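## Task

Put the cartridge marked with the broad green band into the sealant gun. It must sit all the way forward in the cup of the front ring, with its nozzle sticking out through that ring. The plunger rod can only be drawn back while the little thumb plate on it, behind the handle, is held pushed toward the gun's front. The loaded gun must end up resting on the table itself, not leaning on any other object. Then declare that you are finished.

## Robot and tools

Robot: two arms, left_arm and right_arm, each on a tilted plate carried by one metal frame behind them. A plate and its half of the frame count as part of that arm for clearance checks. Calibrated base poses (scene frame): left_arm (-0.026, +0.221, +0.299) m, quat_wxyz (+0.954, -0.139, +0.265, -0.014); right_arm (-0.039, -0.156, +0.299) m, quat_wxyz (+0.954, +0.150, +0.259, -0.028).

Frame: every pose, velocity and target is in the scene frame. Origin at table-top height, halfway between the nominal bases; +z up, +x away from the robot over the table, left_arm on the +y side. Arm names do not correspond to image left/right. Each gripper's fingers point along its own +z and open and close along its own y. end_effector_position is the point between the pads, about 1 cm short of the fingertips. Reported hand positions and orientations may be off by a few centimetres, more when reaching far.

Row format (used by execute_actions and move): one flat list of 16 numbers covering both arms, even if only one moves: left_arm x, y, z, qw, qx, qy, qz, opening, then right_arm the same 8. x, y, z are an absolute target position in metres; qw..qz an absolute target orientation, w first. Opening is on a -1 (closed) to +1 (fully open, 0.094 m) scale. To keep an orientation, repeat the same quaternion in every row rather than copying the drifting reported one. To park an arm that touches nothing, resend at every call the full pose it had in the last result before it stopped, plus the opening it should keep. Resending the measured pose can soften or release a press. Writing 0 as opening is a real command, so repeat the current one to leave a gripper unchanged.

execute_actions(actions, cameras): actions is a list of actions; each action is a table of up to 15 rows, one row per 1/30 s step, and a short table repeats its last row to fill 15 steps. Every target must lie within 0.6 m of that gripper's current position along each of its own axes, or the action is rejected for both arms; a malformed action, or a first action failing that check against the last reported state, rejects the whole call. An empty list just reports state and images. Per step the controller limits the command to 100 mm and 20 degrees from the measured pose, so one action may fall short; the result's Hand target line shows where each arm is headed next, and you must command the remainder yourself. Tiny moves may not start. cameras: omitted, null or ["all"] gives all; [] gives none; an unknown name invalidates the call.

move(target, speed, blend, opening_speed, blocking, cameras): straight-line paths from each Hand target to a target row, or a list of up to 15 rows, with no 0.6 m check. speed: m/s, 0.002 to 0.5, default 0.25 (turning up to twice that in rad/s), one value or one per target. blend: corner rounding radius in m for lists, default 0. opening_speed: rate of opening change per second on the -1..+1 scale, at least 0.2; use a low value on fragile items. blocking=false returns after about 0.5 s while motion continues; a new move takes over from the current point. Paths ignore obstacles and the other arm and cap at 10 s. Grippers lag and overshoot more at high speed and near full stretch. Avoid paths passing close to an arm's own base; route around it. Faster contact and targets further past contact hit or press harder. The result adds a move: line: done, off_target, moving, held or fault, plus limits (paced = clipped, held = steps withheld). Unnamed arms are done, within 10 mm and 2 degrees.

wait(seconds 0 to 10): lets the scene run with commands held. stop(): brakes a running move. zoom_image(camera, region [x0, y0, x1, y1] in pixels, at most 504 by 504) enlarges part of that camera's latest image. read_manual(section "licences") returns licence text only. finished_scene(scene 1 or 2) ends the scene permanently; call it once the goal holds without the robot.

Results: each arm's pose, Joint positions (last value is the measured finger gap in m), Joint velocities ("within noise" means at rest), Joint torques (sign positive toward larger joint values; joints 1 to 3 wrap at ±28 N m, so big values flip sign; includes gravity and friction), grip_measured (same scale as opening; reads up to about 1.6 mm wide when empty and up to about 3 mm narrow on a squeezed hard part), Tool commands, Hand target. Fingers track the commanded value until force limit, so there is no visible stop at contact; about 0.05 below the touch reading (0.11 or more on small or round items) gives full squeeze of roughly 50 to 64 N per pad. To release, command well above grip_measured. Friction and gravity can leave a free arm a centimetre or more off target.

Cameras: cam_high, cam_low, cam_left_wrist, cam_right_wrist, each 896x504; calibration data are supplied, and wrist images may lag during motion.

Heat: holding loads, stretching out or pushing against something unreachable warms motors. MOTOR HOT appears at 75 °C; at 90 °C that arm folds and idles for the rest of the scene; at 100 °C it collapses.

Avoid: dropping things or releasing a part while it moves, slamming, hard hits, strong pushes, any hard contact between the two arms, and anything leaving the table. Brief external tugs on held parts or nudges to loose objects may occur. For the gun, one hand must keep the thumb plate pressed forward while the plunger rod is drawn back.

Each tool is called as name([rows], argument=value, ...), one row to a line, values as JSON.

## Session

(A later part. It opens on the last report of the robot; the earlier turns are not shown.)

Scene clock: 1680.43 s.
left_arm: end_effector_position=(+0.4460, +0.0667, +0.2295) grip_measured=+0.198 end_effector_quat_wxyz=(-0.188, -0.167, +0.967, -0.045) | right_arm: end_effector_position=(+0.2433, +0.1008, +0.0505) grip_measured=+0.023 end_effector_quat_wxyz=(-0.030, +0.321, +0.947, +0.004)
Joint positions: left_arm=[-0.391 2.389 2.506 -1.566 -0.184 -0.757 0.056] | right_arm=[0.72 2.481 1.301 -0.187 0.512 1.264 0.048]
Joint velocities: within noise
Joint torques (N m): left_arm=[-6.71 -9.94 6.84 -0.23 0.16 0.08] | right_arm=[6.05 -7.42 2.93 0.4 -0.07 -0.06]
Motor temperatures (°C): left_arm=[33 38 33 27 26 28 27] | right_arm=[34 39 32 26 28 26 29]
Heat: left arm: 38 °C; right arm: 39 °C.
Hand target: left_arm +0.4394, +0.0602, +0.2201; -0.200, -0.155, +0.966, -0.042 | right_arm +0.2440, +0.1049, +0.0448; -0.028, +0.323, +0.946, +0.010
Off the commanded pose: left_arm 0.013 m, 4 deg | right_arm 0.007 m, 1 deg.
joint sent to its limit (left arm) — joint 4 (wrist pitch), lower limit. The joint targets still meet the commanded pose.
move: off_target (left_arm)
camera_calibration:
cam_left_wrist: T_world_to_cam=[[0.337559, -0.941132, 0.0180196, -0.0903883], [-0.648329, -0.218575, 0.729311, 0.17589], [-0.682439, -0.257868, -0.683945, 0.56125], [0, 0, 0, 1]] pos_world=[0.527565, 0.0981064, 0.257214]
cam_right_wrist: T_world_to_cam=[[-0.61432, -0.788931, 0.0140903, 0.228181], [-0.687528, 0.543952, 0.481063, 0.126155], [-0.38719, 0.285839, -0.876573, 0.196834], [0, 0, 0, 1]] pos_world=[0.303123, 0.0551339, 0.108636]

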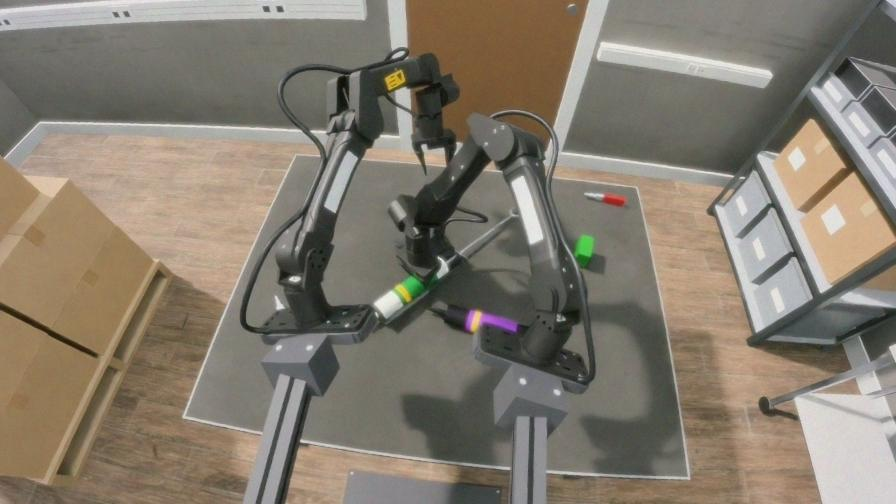

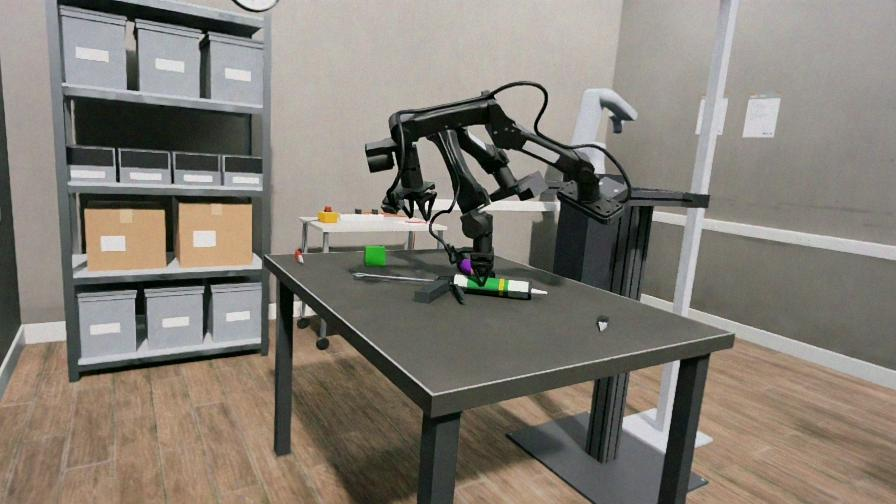

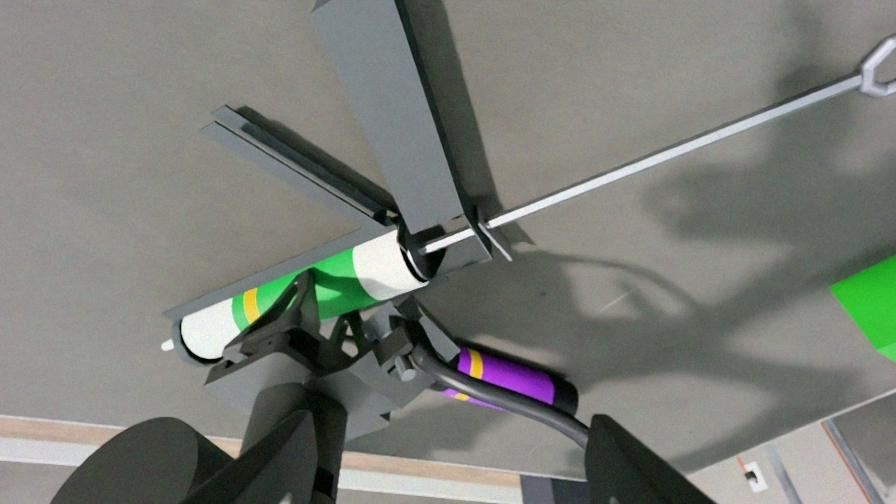

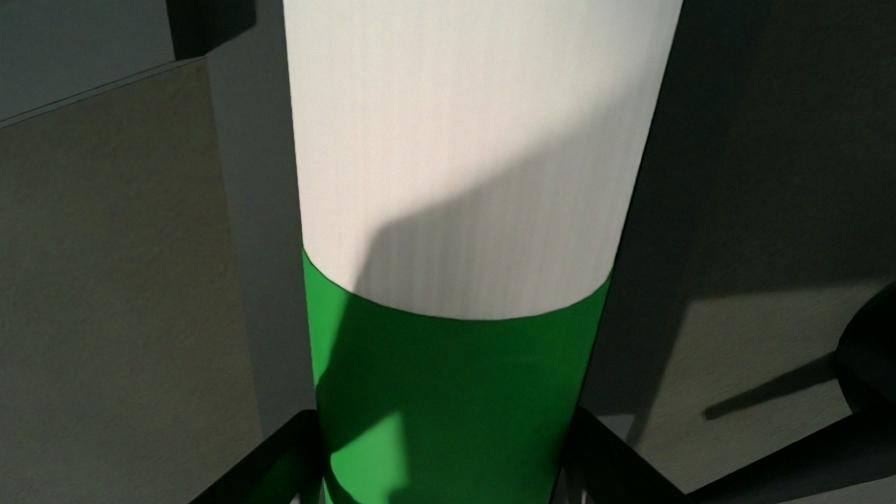

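move([
  [0.44,0.06,0.22,-0.2134,-0.1523,0.9643,-0.0337,0.2,0.244,0.105,0.0445,-0.0281,0.3231,0.9460,0.0096,-0.05],
  [0.44,0.06,0.22,-0.2134,-0.1523,0.9643,-0.0337,0.2,0.228,0.121,0.0445,-0.0281,0.3231,0.9460,0.0096,-0.05],
], speed=0.03, opening_speed=0.3)

zoom_image(camera="cam_left_wrist", region=[140, 280, 300, 380])

zoom_image(camera="cam_left_wrist", region=[360, 180, 520, 300])

Scene clock: 1688.63 s.
left_arm: end_effector_position=(+0.4460, +0.0667, +0.2295) grip_measured=+0.198 end_effector_quat_wxyz=(-0.188, -0.167, +0.967, -0.045) | right_arm: end_effector_position=(+0.2422, +0.1033, +0.0508) grip_measured=-0.049 end_effector_quat_wxyz=(-0.014, +0.331, +0.944, -0.004)
Joint positions: left_arm=[-0.391 2.389 2.506 -1.566 -0.184 -0.757 0.056] | right_arm=[0.74 2.497 1.31 -0.187 0.551 1.305 0.045]
Joint velocities: left_arm=[within noise] | right_arm=[0.012 -0.002 -0.002 -0.051 0.037 -0.037 -0.004]
Joint torques (N m): left_arm=[-6.64 -9.95 6.76 -0.21 0.16 0.08] | right_arm=[8.27 -6.01 2.84 0.44 -0.39 0.08]
Motor temperatures (°C): left_arm=[33 38 33 27 26 28 27] | right_arm=[34 38 32 26 28 26 29]
Heat: left arm: 38 °C; right arm: 38 °C.
Hand target: left_arm +0.4394, +0.0602, +0.2201; -0.200, -0.155, +0.966, -0.042 | right_arm +0.2277, +0.1200, +0.0455; -0.028, +0.323, +0.946, +0.009
Off the commanded pose: left_arm 0.013 m, 4 deg | right_arm 0.024 m, 2 deg.
joint sent to its limit (left arm) — joint 4 (wrist pitch), lower limit. The joint targets still meet the commanded pose.
move: off_target (left_arm, right_arm)
camera_calibration:
cam_left_wrist: T_world_to_cam=[[0.337559, -0.941132, 0.0180196, -0.0903883], [-0.648329, -0.218575, 0.729311, 0.17589], [-0.682439, -0.257868, -0.683945, 0.56125], [0, 0, 0, 1]] pos_world=[0.527565, 0.0981064, 0.257214]
cam_right_wrist: T_world_to_cam=[[-0.630274, -0.776097, 0.0206717, 0.231694], [-0.687429, 0.570246, 0.449734, 0.12267], [-0.360825, 0.269246, -0.892923, 0.192095], [0, 0, 0, 1]] pos_world=[0.29967, 0.0581447, 0.111567]

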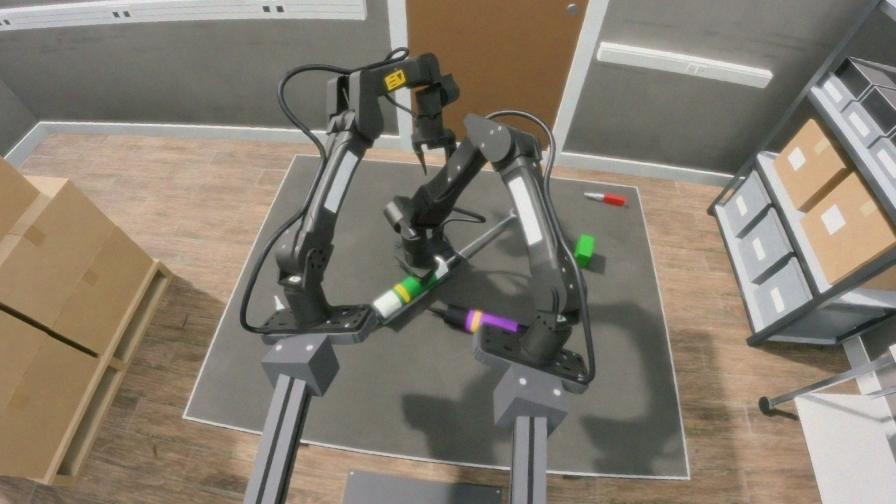

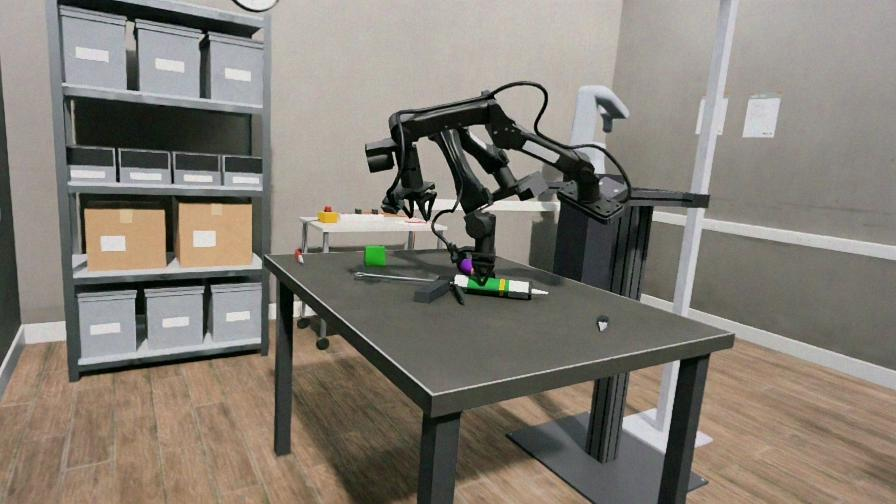

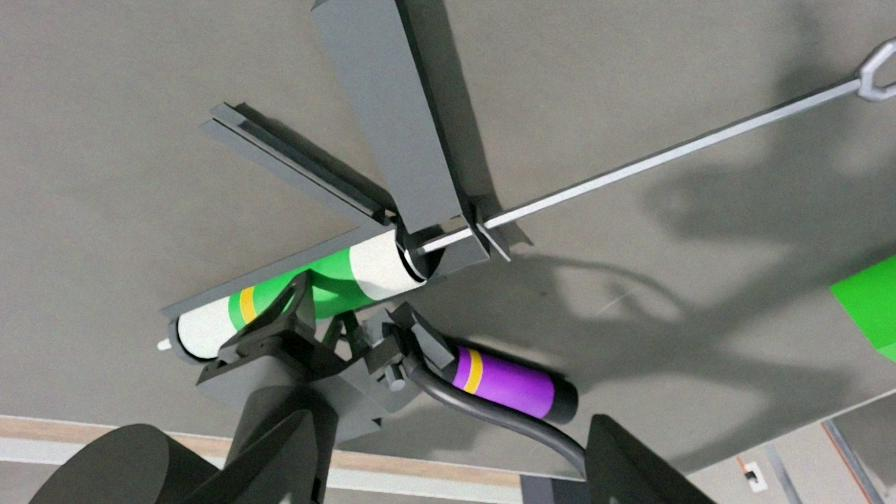

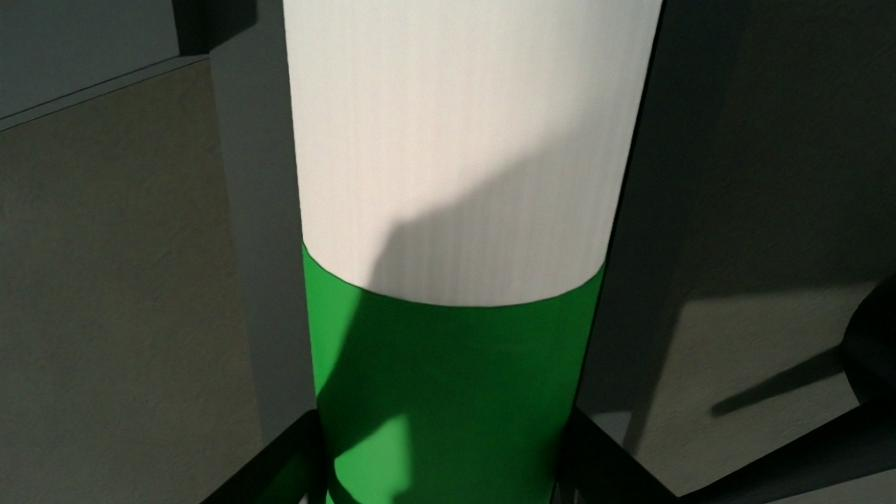

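Scaled by 3.150.

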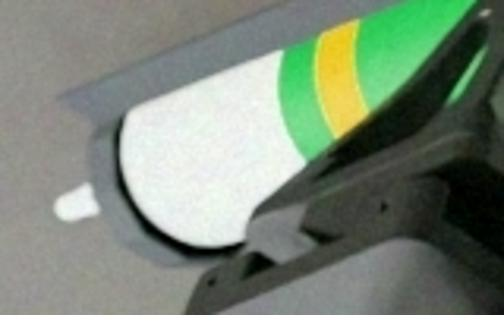

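Scaled by 3.150.

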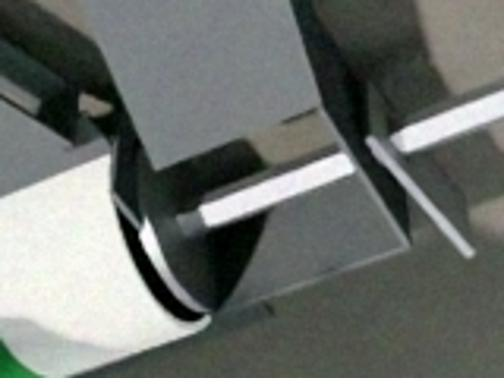

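move([
  [0.44,0.06,0.22,-0.2134,-0.1523,0.9643,-0.0337,0.2,0.242,0.105,0.0455,-0.0281,0.3231,0.9460,0.0096,-0.03],
  [0.44,0.06,0.22,-0.2134,-0.1523,0.9643,-0.0337,0.2,0.242,0.105,0.0455,-0.0281,0.3231,0.9460,0.0096,0.35],
  [0.44,0.06,0.22,-0.2134,-0.1523,0.9643,-0.0337,0.2,0.243,0.104,0.09,-0.0281,0.3231,0.9460,0.0096,0.35],
  [0.44,0.06,0.22,-0.2134,-0.1523,0.9643,-0.0337,0.2,0.165,0.165,0.12,-0.0281,0.3231,0.9460,0.0096,0.35],
], speed=[0.03,0.03,0.06,0.15], opening_speed=0.5)

zoom_image(camera="cam_left_wrist", region=[140, 280, 300, 380])

zoom_image(camera="cam_low", region=[440, 260, 560, 310])

Scene clock: 1705.50 s.
left_arm: end_effector_position=(+0.4460, +0.0667, +0.2295) grip_measured=+0.198 end_effector_quat_wxyz=(-0.188, -0.167, +0.967, -0.045) | right_arm: end_effector_position=(+0.1696, +0.1629, +0.1210) grip_measured=+0.348 end_effector_quat_wxyz=(-0.033, +0.331, +0.943, +0.016)
Joint positions: left_arm=[-0.391 2.389 2.506 -1.566 -0.184 -0.757 0.056] | right_arm=[1.023 2.457 1.283 -0.346 0.533 1.621 0.063]
Joint velocities: within noise
Joint torques (N m): left_arm=[-6.65 -9.88 6.83 -0.22 0.16 0.1] | right_arm=[7.71 -7.32 3.97 0.11 0.1 0.08]
Motor temperatures (°C): left_arm=[33 38 33 27 26 28 27] | right_arm=[35 37 31 26 28 26 29]
Heat: left arm: 38 °C; right arm: 37 °C.
Hand target: left_arm +0.4394, +0.0602, +0.2201; -0.200, -0.155, +0.966, -0.042 | right_arm +0.1651, +0.1649, +0.1200; -0.028, +0.323, +0.946, +0.010
Off the commanded pose: left_arm 0.013 m, 4 deg | right_arm 0.005 m, 1 deg.
joint sent to its limit (left arm) — joint 4 (wrist pitch), lower limit. The joint targets still meet the commanded pose.
move: off_target (left_arm)
camera_calibration:
cam_left_wrist: T_world_to_cam=[[0.337559, -0.941132, 0.0180196, -0.0903883], [-0.648329, -0.218575, 0.729311, 0.17589], [-0.682439, -0.257868, -0.683945, 0.56125], [0, 0, 0, 1]] pos_world=[0.527565, 0.0981064, 0.257214]
cam_right_wrist: T_world_to_cam=[[-0.630299, -0.776337, -0.00502904, 0.23389], [-0.676553, 0.546085, 0.494031, 0.00397742], [-0.380788, 0.314789, -0.86943, 0.205726], [0, 0, 0, 1]] pos_world=[0.228449, 0.114645, 0.178075]

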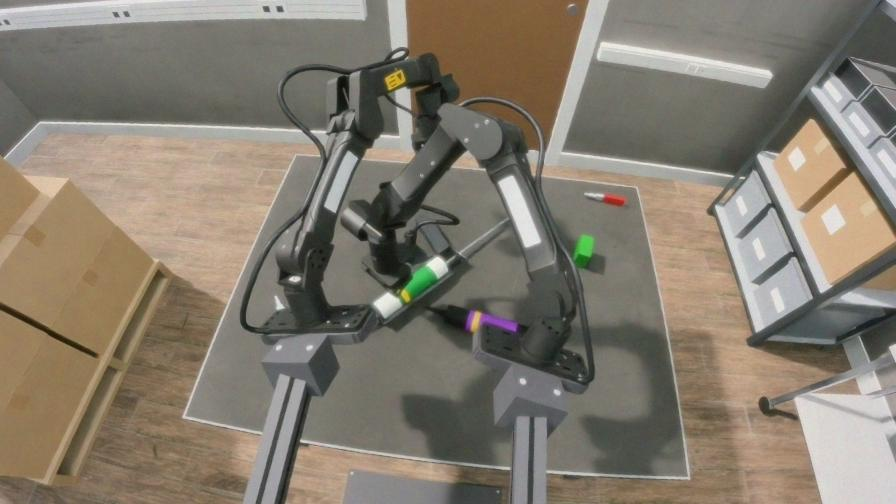

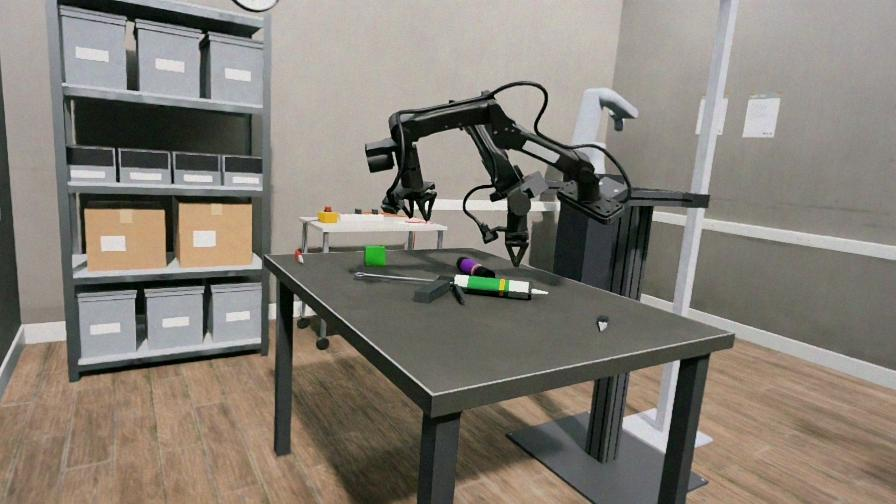

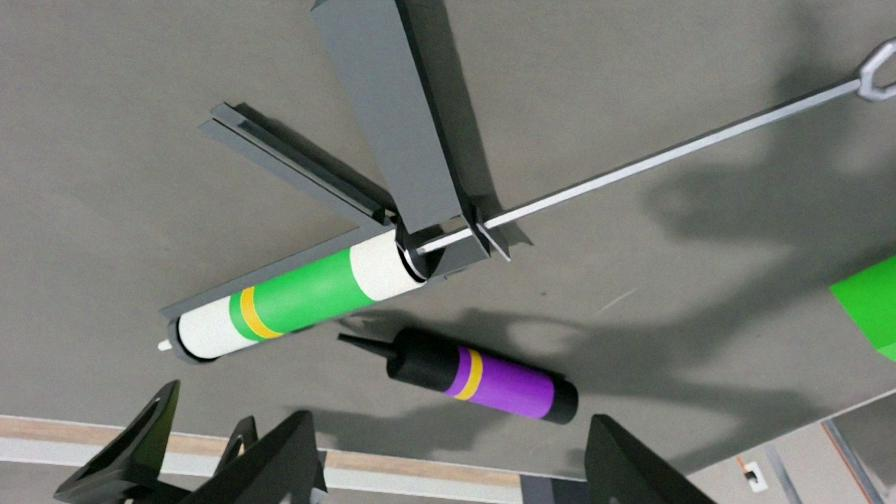

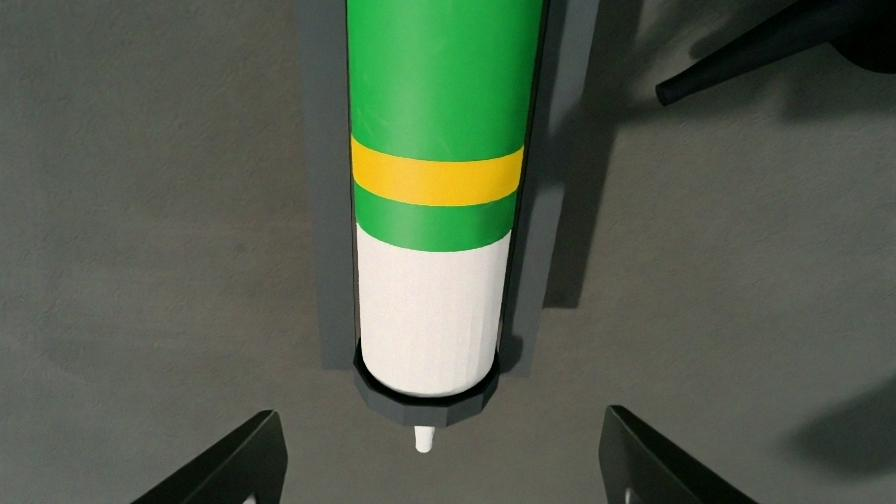

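Scaled by 3.150.

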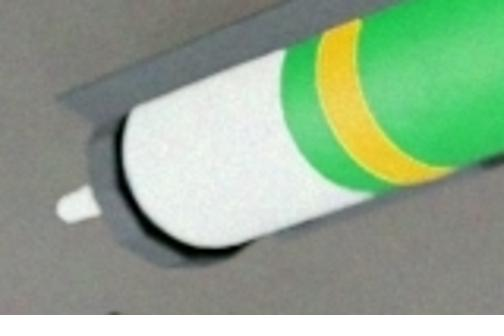

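Scaled by 4.200.

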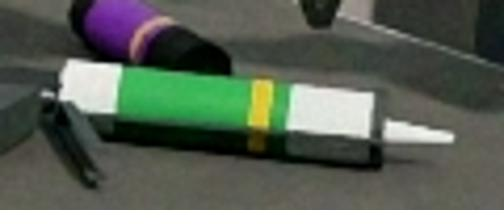

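zoom_image(camera="cam_right_wrist", region=[330, 310, 530, 460])

Scaled by 2.520.

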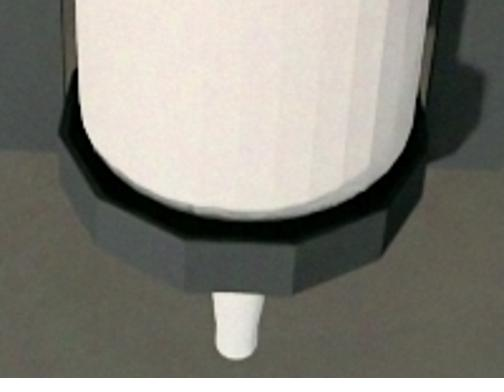

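move([
  [0.44,0.06,0.22,-0.2134,-0.1523,0.9643,-0.0337,0.2,0.165,0.165,0.16,-0.0281,0.3231,0.9460,0.0096,0.35],
  [0.44,0.06,0.22,-0.2134,-0.1523,0.9643,-0.0337,0.2,0.28,-0.10,0.22,-0.0281,0.3231,0.9460,0.0096,0.2],
  [0.44,0.06,0.22,-0.2134,-0.1523,0.9643,-0.0337,0.2,0.49,-0.17,0.15,-0.0281,0.3231,0.9460,0.0096,0.2],
], speed=[0.1,0.2,0.2], blend=[0.03,0.06,0])

Scene clock: 1731.70 s.
left_arm: end_effector_position=(+0.4460, +0.0667, +0.2295) grip_measured=+0.198 end_effector_quat_wxyz=(-0.188, -0.167, +0.967, -0.045) | right_arm: end_effector_position=(+0.4904, -0.1739, +0.1572) grip_measured=+0.202 end_effector_quat_wxyz=(-0.020, +0.328, +0.944, +0.009)
Joint positions: left_arm=[-0.391 2.389 2.506 -1.566 -0.184 -0.757 0.056] | right_arm=[0.126 2.144 1.976 -0.923 0.309 0.658 0.056]
Joint velocities: within noise
Joint torques (N m): left_arm=[-6.58 -9.98 6.79 -0.22 0.18 0.09] | right_arm=[3.85 -10.52 7.15 0.11 -0.09 -0.03]
Motor temperatures (°C): left_arm=[33 38 33 27 26 28 27] | right_arm=[35 38 32 26 28 26 29]
Heat: left arm: 38 °C; right arm: 38 °C.
Hand target: left_arm +0.4394, +0.0602, +0.2201; -0.200, -0.155, +0.966, -0.042 | right_arm +0.4898, -0.1700, +0.1501; -0.028, +0.323, +0.946, +0.010
Off the commanded pose: left_arm 0.013 m, 4 deg | right_arm 0.008 m, 1 deg.
joint sent to its limit (left arm) — joint 4 (wrist pitch), lower limit. The joint targets still meet the commanded pose.
move: off_target (left_arm); blend cut to 0.02 m at target 1, 0 m at target 2
camera_calibration:
cam_left_wrist: T_world_to_cam=[[0.337559, -0.941132, 0.0180196, -0.0903883], [-0.648329, -0.218575, 0.729311, 0.17589], [-0.682439, -0.257868, -0.683945, 0.56125], [0, 0, 0, 1]] pos_world=[0.527565, 0.0981064, 0.257214]
cam_right_wrist: T_world_to_cam=[[-0.626489, -0.77943, -0.000947097, 0.171725], [-0.689236, 0.553425, 0.467626, 0.398647], [-0.363957, 0.293615, -0.883926, 0.455665], [0, 0, 0, 1]] pos_world=[0.548189, -0.220564, 0.21652]

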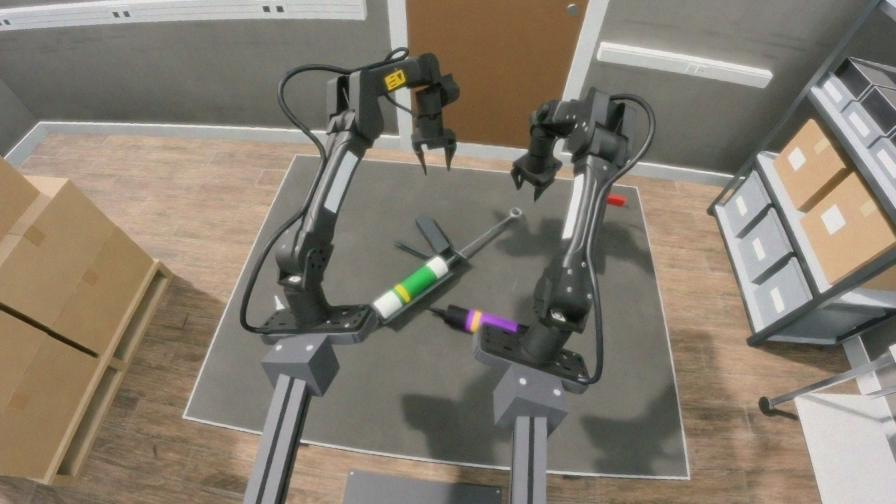

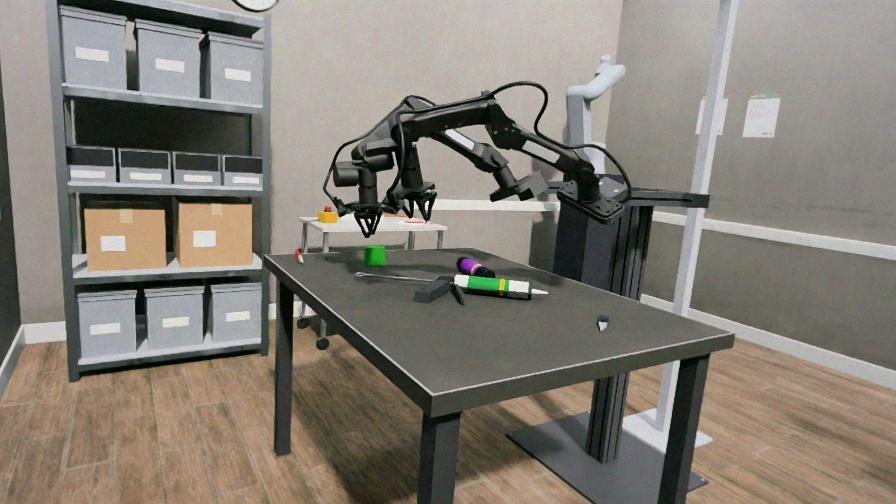

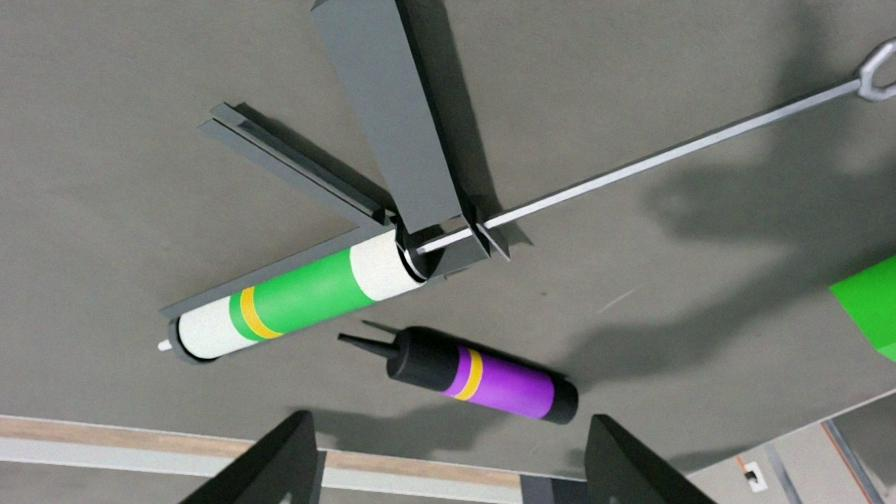

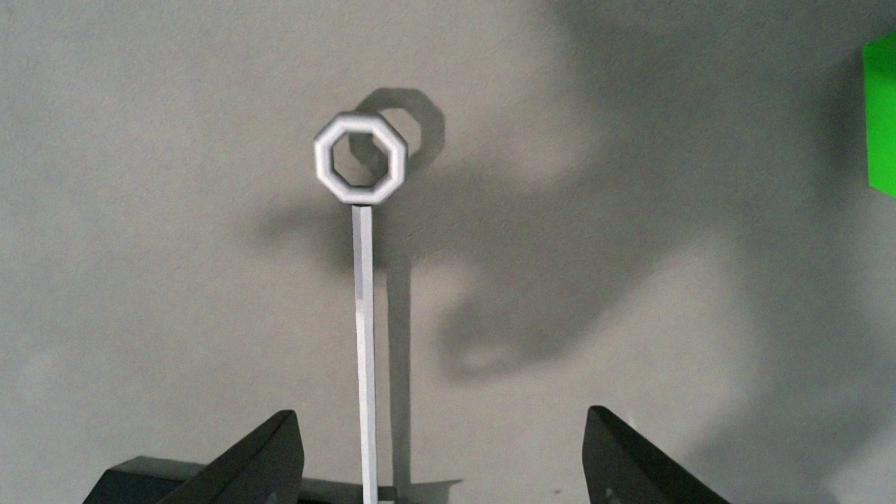

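move([
  [0.44,0.06,0.22,-0.2134,-0.1523,0.9643,-0.0337,0.2,0.527,-0.155,0.075,-0.0281,0.3231,0.9460,0.0096,0.1],
], speed=0.12, cameras=["cam_right_wrist"])

Scene clock: 1744.93 s.
left_arm: end_effector_position=(+0.4460, +0.0667, +0.2295) grip_measured=+0.198 end_effector_quat_wxyz=(-0.188, -0.167, +0.967, -0.045) | right_arm: end_effector_position=(+0.5305, -0.1568, +0.0843) grip_measured=+0.102 end_effector_quat_wxyz=(-0.019, +0.326, +0.945, +0.011)
Joint positions: left_arm=[-0.391 2.389 2.506 -1.566 -0.184 -0.757 0.056] | right_arm=[0.111 2.535 2.469 -1.018 0.3 0.639 0.052]
Joint velocities: within noise
Joint torques (N m): left_arm=[-6.56 -9.85 6.69 -0.2 0.14 0.07] | right_arm=[4.21 -11.51 7.38 0.09 -0.09 -0.05]
Motor temperatures (°C): left_arm=[33 38 33 27 26 28 27] | right_arm=[34 39 33 26 28 26 29]
Heat: left arm: 38 °C; right arm: 39 °C.
Hand target: left_arm +0.4394, +0.0602, +0.2201; -0.200, -0.155, +0.966, -0.042 | right_arm +0.5267, -0.1551, +0.0751; -0.028, +0.323, +0.946, +0.010
Off the commanded pose: left_arm 0.013 m, 4 deg | right_arm 0.010 m, 1 deg.
joint sent to its limit (left arm) — joint 4 (wrist pitch), lower limit. The joint targets still meet the commanded pose.
move: off_target (left_arm)
camera_calibration:
cam_right_wrist: T_world_to_cam=[[-0.623033, -0.782184, -0.0042831, 0.208133], [-0.692802, 0.54928, 0.467244, 0.452252], [-0.363118, 0.294076, -0.884118, 0.400481], [0, 0, 0, 1]] pos_world=[0.588417, -0.203387, 0.143652]
Images, in order (width x height): cam_right_wrist 896x504.

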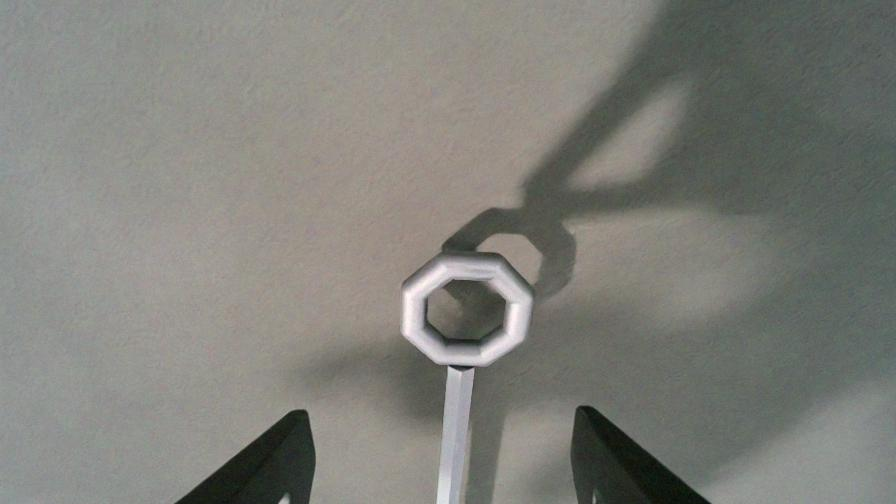

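move([
  [0.341,0.045,0.12,0,-0.342,0.940,0,0.25,0.523,-0.159,0.075,-0.0281,0.3231,0.9460,0.0096,0.0],
], speed=0.15, cameras=["cam_right_wrist","cam_left_wrist","cam_high"])

Scene clock: 1758.83 s.
left_arm: end_effector_position=(+0.3377, +0.0487, +0.1132) grip_measured=+0.248 end_effector_quat_wxyz=(-0.011, -0.338, +0.941, +0.007) | right_arm: end_effector_position=(+0.5257, -0.1583, +0.0787) grip_measured=+0.002 end_effector_quat_wxyz=(-0.025, +0.325, +0.946, +0.009)
Joint positions: left_arm=[-0.496 2.097 1.251 -0.39 -0.492 -1.137 0.059] | right_arm=[0.104 2.535 2.448 -1.009 0.297 0.633 0.047]
Joint velocities: within noise
Joint torques (N m): left_arm=[-6.99 -11.15 2.5 0.62 -0.12 -0.14] | right_arm=[4.12 -13.81 3.85 0.26 -0.08 -0.07]
Motor temperatures (°C): left_arm=[33 39 33 27 26 28 27] | right_arm=[34 44 33 26 28 26 28]
Heat: left arm: 39 °C; right arm: 44 °C.
Hand target: left_arm +0.3411, +0.0451, +0.1200; +0.000, -0.342, +0.940, +0.000 | right_arm +0.5230, -0.1590, +0.0750; -0.028, +0.323, +0.946, +0.009
Off the commanded pose: left_arm 0.008 m, 2 deg | right_arm 0.005 m, 0 deg.
move: done
camera_calibration:
cam_left_wrist: T_world_to_cam=[[0.63733, -0.770118, -0.0269956, -0.173137], [-0.687612, -0.584165, 0.431208, 0.251346], [-0.347851, -0.256259, -0.901849, 0.314794], [0, 0, 0, 1]] pos_world=[0.392675, 0.0941607, 0.170841]
cam_right_wrist: T_world_to_cam=[[-0.62, -0.784595, 0.00316446, 0.201359], [-0.6892, 0.546536, 0.475711, 0.449354], [-0.37497, 0.29276, -0.879596, 0.399894], [0, 0, 0, 1]] pos_world=[0.584486, -0.204676, 0.137346]
Images, in order (width x height): cam_high 896x504, cam_left_wrist 896x504, cam_right_wrist 896x504.

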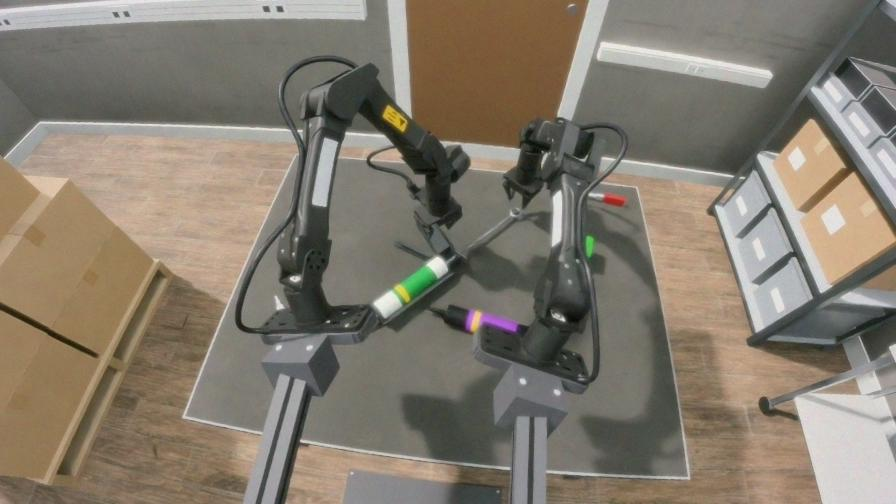

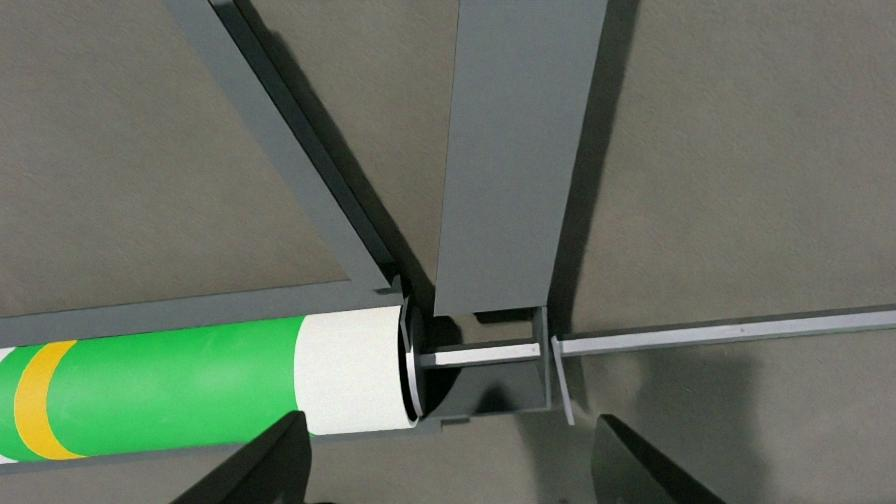

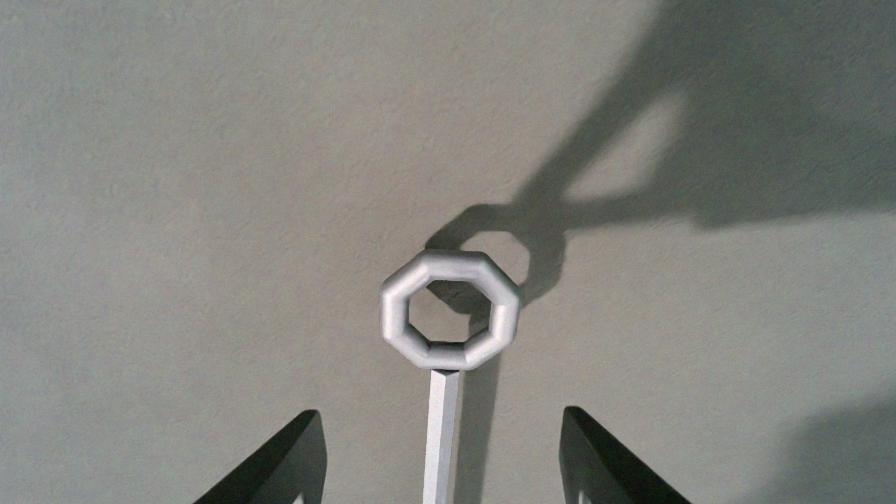

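move([
  [0.361,0.042,0.06,0,-0.2756,0.9613,0,0.3,0.523,-0.160,0.05,-0.0281,0.3231,0.9460,0.0096,0.0],
], speed=0.12, cameras=["cam_right_wrist","cam_left_wrist"])

Scene clock: 1774.13 s.
left_arm: end_effector_position=(+0.3637, +0.0454, +0.0682) grip_measured=+0.298 end_effector_quat_wxyz=(+0.002, -0.282, +0.959, -0.001) | right_arm: end_effector_position=(+0.5223, -0.1611, +0.0579) grip_measured=+0.002 end_effector_quat_wxyz=(-0.028, +0.324, +0.946, +0.008)
Joint positions: left_arm=[-0.431 2.246 1.369 -0.293 -0.476 -0.933 0.061] | right_arm=[0.086 2.58 2.463 -0.98 0.289 0.617 0.047]
Joint velocities: within noise
Joint torques (N m): left_arm=[-5.76 -8.09 4.05 0.65 -0.03 0.1] | right_arm=[4.04 -11.73 7.21 0.22 -0.09 -0.06]
Motor temperatures (°C): left_arm=[33 39 31 27 26 28 27] | right_arm=[34 49 33 26 28 26 28]
Heat: left arm: 39 °C; right arm: 49 °C.
Hand target: left_arm +0.3610, +0.0421, +0.0603; +0.000, -0.276, +0.961, +0.000 | right_arm +0.5229, -0.1600, +0.0503; -0.027, +0.323, +0.946, +0.010
Off the commanded pose: left_arm 0.009 m, 1 deg | right_arm 0.008 m, 0 deg.
move: done
camera_calibration:
cam_left_wrist: T_world_to_cam=[[0.541676, -0.840578, -0.00402199, -0.157045], [-0.764605, -0.494695, 0.413106, 0.311849], [-0.349238, -0.220694, -0.910674, 0.281841], [0, 0, 0, 1]] pos_world=[0.421938, 0.0844618, 0.127207]
cam_right_wrist: T_world_to_cam=[[-0.618877, -0.785459, 0.00683176, 0.196216], [-0.687079, 0.545536, 0.47991, 0.456886], [-0.380677, 0.292311, -0.877291, 0.383834], [0, 0, 0, 1]] pos_world=[0.581466, -0.207327, 0.116129]
Images, in order (width x height): cam_left_wrist 896x504, cam_right_wrist 896x504.

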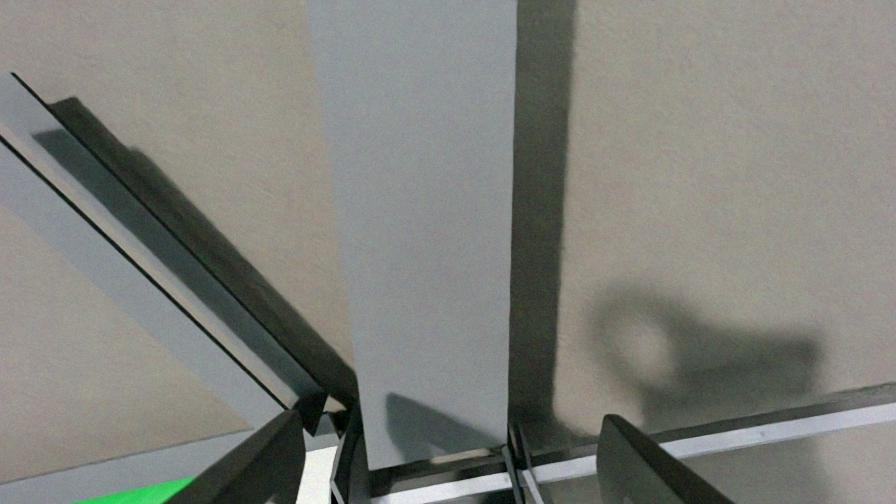

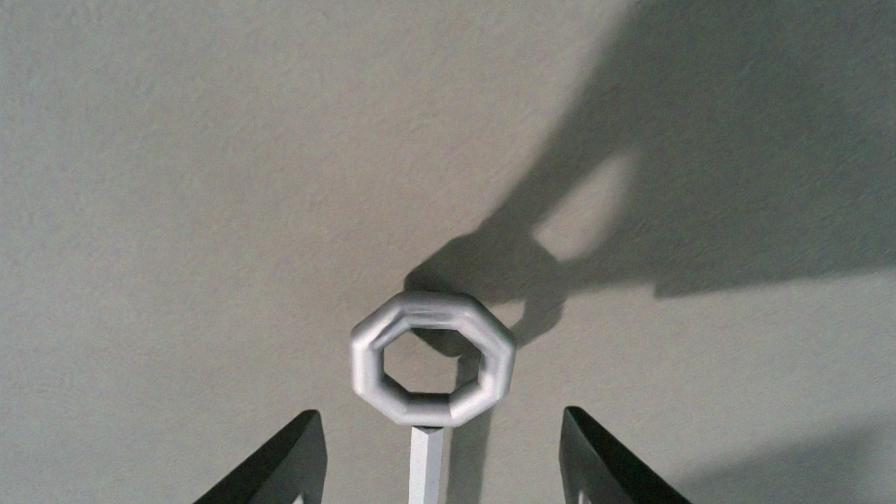

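move([
  [0.358,0.047,0.010,0,-0.2756,0.9613,0,0.3,0.525,-0.1575,0.019,-0.0281,0.3231,0.9460,0.0096,0.0],
  [0.358,0.047,0.010,0,-0.2756,0.9613,0,-0.25,0.525,-0.1575,0.019,-0.0281,0.3231,0.9460,0.0096,-0.5],
], speed=0.06, opening_speed=0.5, cameras=["cam_right_wrist","cam_left_wrist"])

Scene clock: 1794.90 s.
left_arm: end_effector_position=(+0.3619, +0.0510, +0.0191) grip_measured=-0.169 end_effector_quat_wxyz=(+0.002, -0.285, +0.958, +0.001) | right_arm: end_effector_position=(+0.5300, -0.1598, +0.0292) grip_measured=-0.256 end_effector_quat_wxyz=(-0.019, +0.328, +0.944, +0.010)
Joint positions: left_arm=[-0.37 2.38 1.417 -0.182 -0.455 -0.879 0.039] | right_arm=[0.073 2.724 2.653 -1.003 0.284 0.608 0.035]
Joint velocities: within noise
Joint torques (N m): left_arm=[-5.81 -8.05 3.29 0.73 0.01 0.19] | right_arm=[4.25 -11.41 7.42 0.13 -0.08 -0.11]
Motor temperatures (°C): left_arm=[33 38 31 27 26 28 27] | right_arm=[34 47 33 26 28 26 28]
Heat: left arm: 38 °C; right arm: 47 °C.
Hand target: left_arm +0.3578, +0.0472, +0.0103; +0.000, -0.276, +0.961, +0.000 | right_arm +0.5247, -0.1575, +0.0193; -0.027, +0.323, +0.946, +0.010
Off the commanded pose: left_arm 0.011 m, 1 deg | right_arm 0.012 m, 1 deg.
move: off_target (left_arm, right_arm); target 2's new opening was sent with right_arm's hand 0.012 m and 1 deg from that target
camera_calibration:
cam_left_wrist: T_world_to_cam=[[0.547679, -0.83665, -0.00798279, -0.153881], [-0.760548, -0.501793, 0.412031, 0.332493], [-0.348732, -0.21959, -0.911135, 0.237508], [0, 0, 0, 1]] pos_world=[0.419981, 0.0902527, 0.078176]
cam_right_wrist: T_world_to_cam=[[-0.625698, -0.78006, -0.00293894, 0.206974], [-0.690806, 0.552348, 0.466583, 0.478711], [-0.362339, 0.29397, -0.884473, 0.352039], [0, 0, 0, 1]] pos_world=[0.587757, -0.206451, 0.0886184]
Images, in order (width x height): cam_left_wrist 896x504, cam_right_wrist 896x504.

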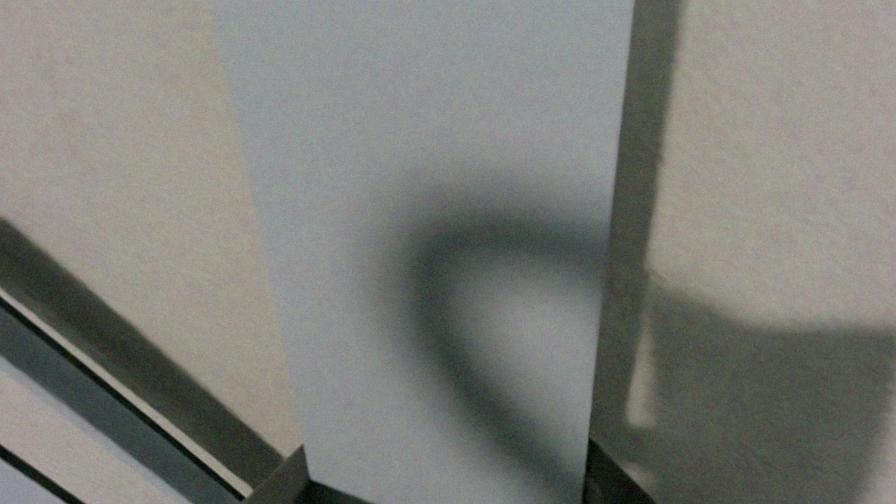

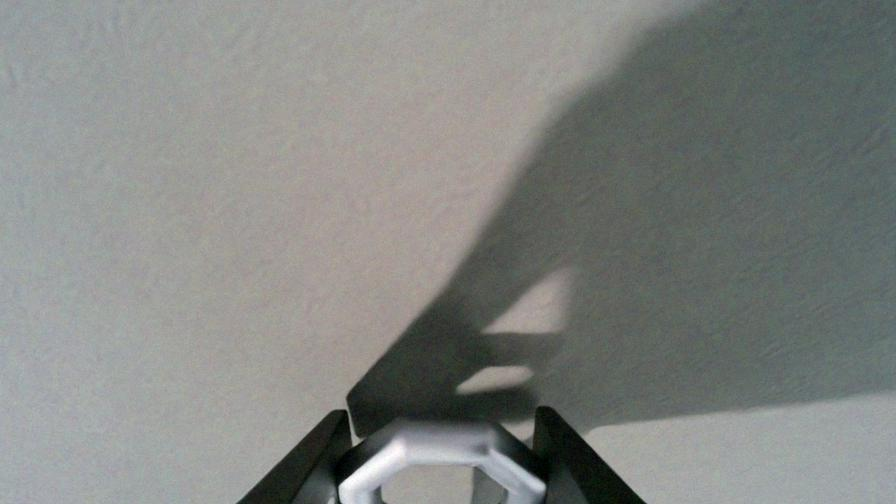

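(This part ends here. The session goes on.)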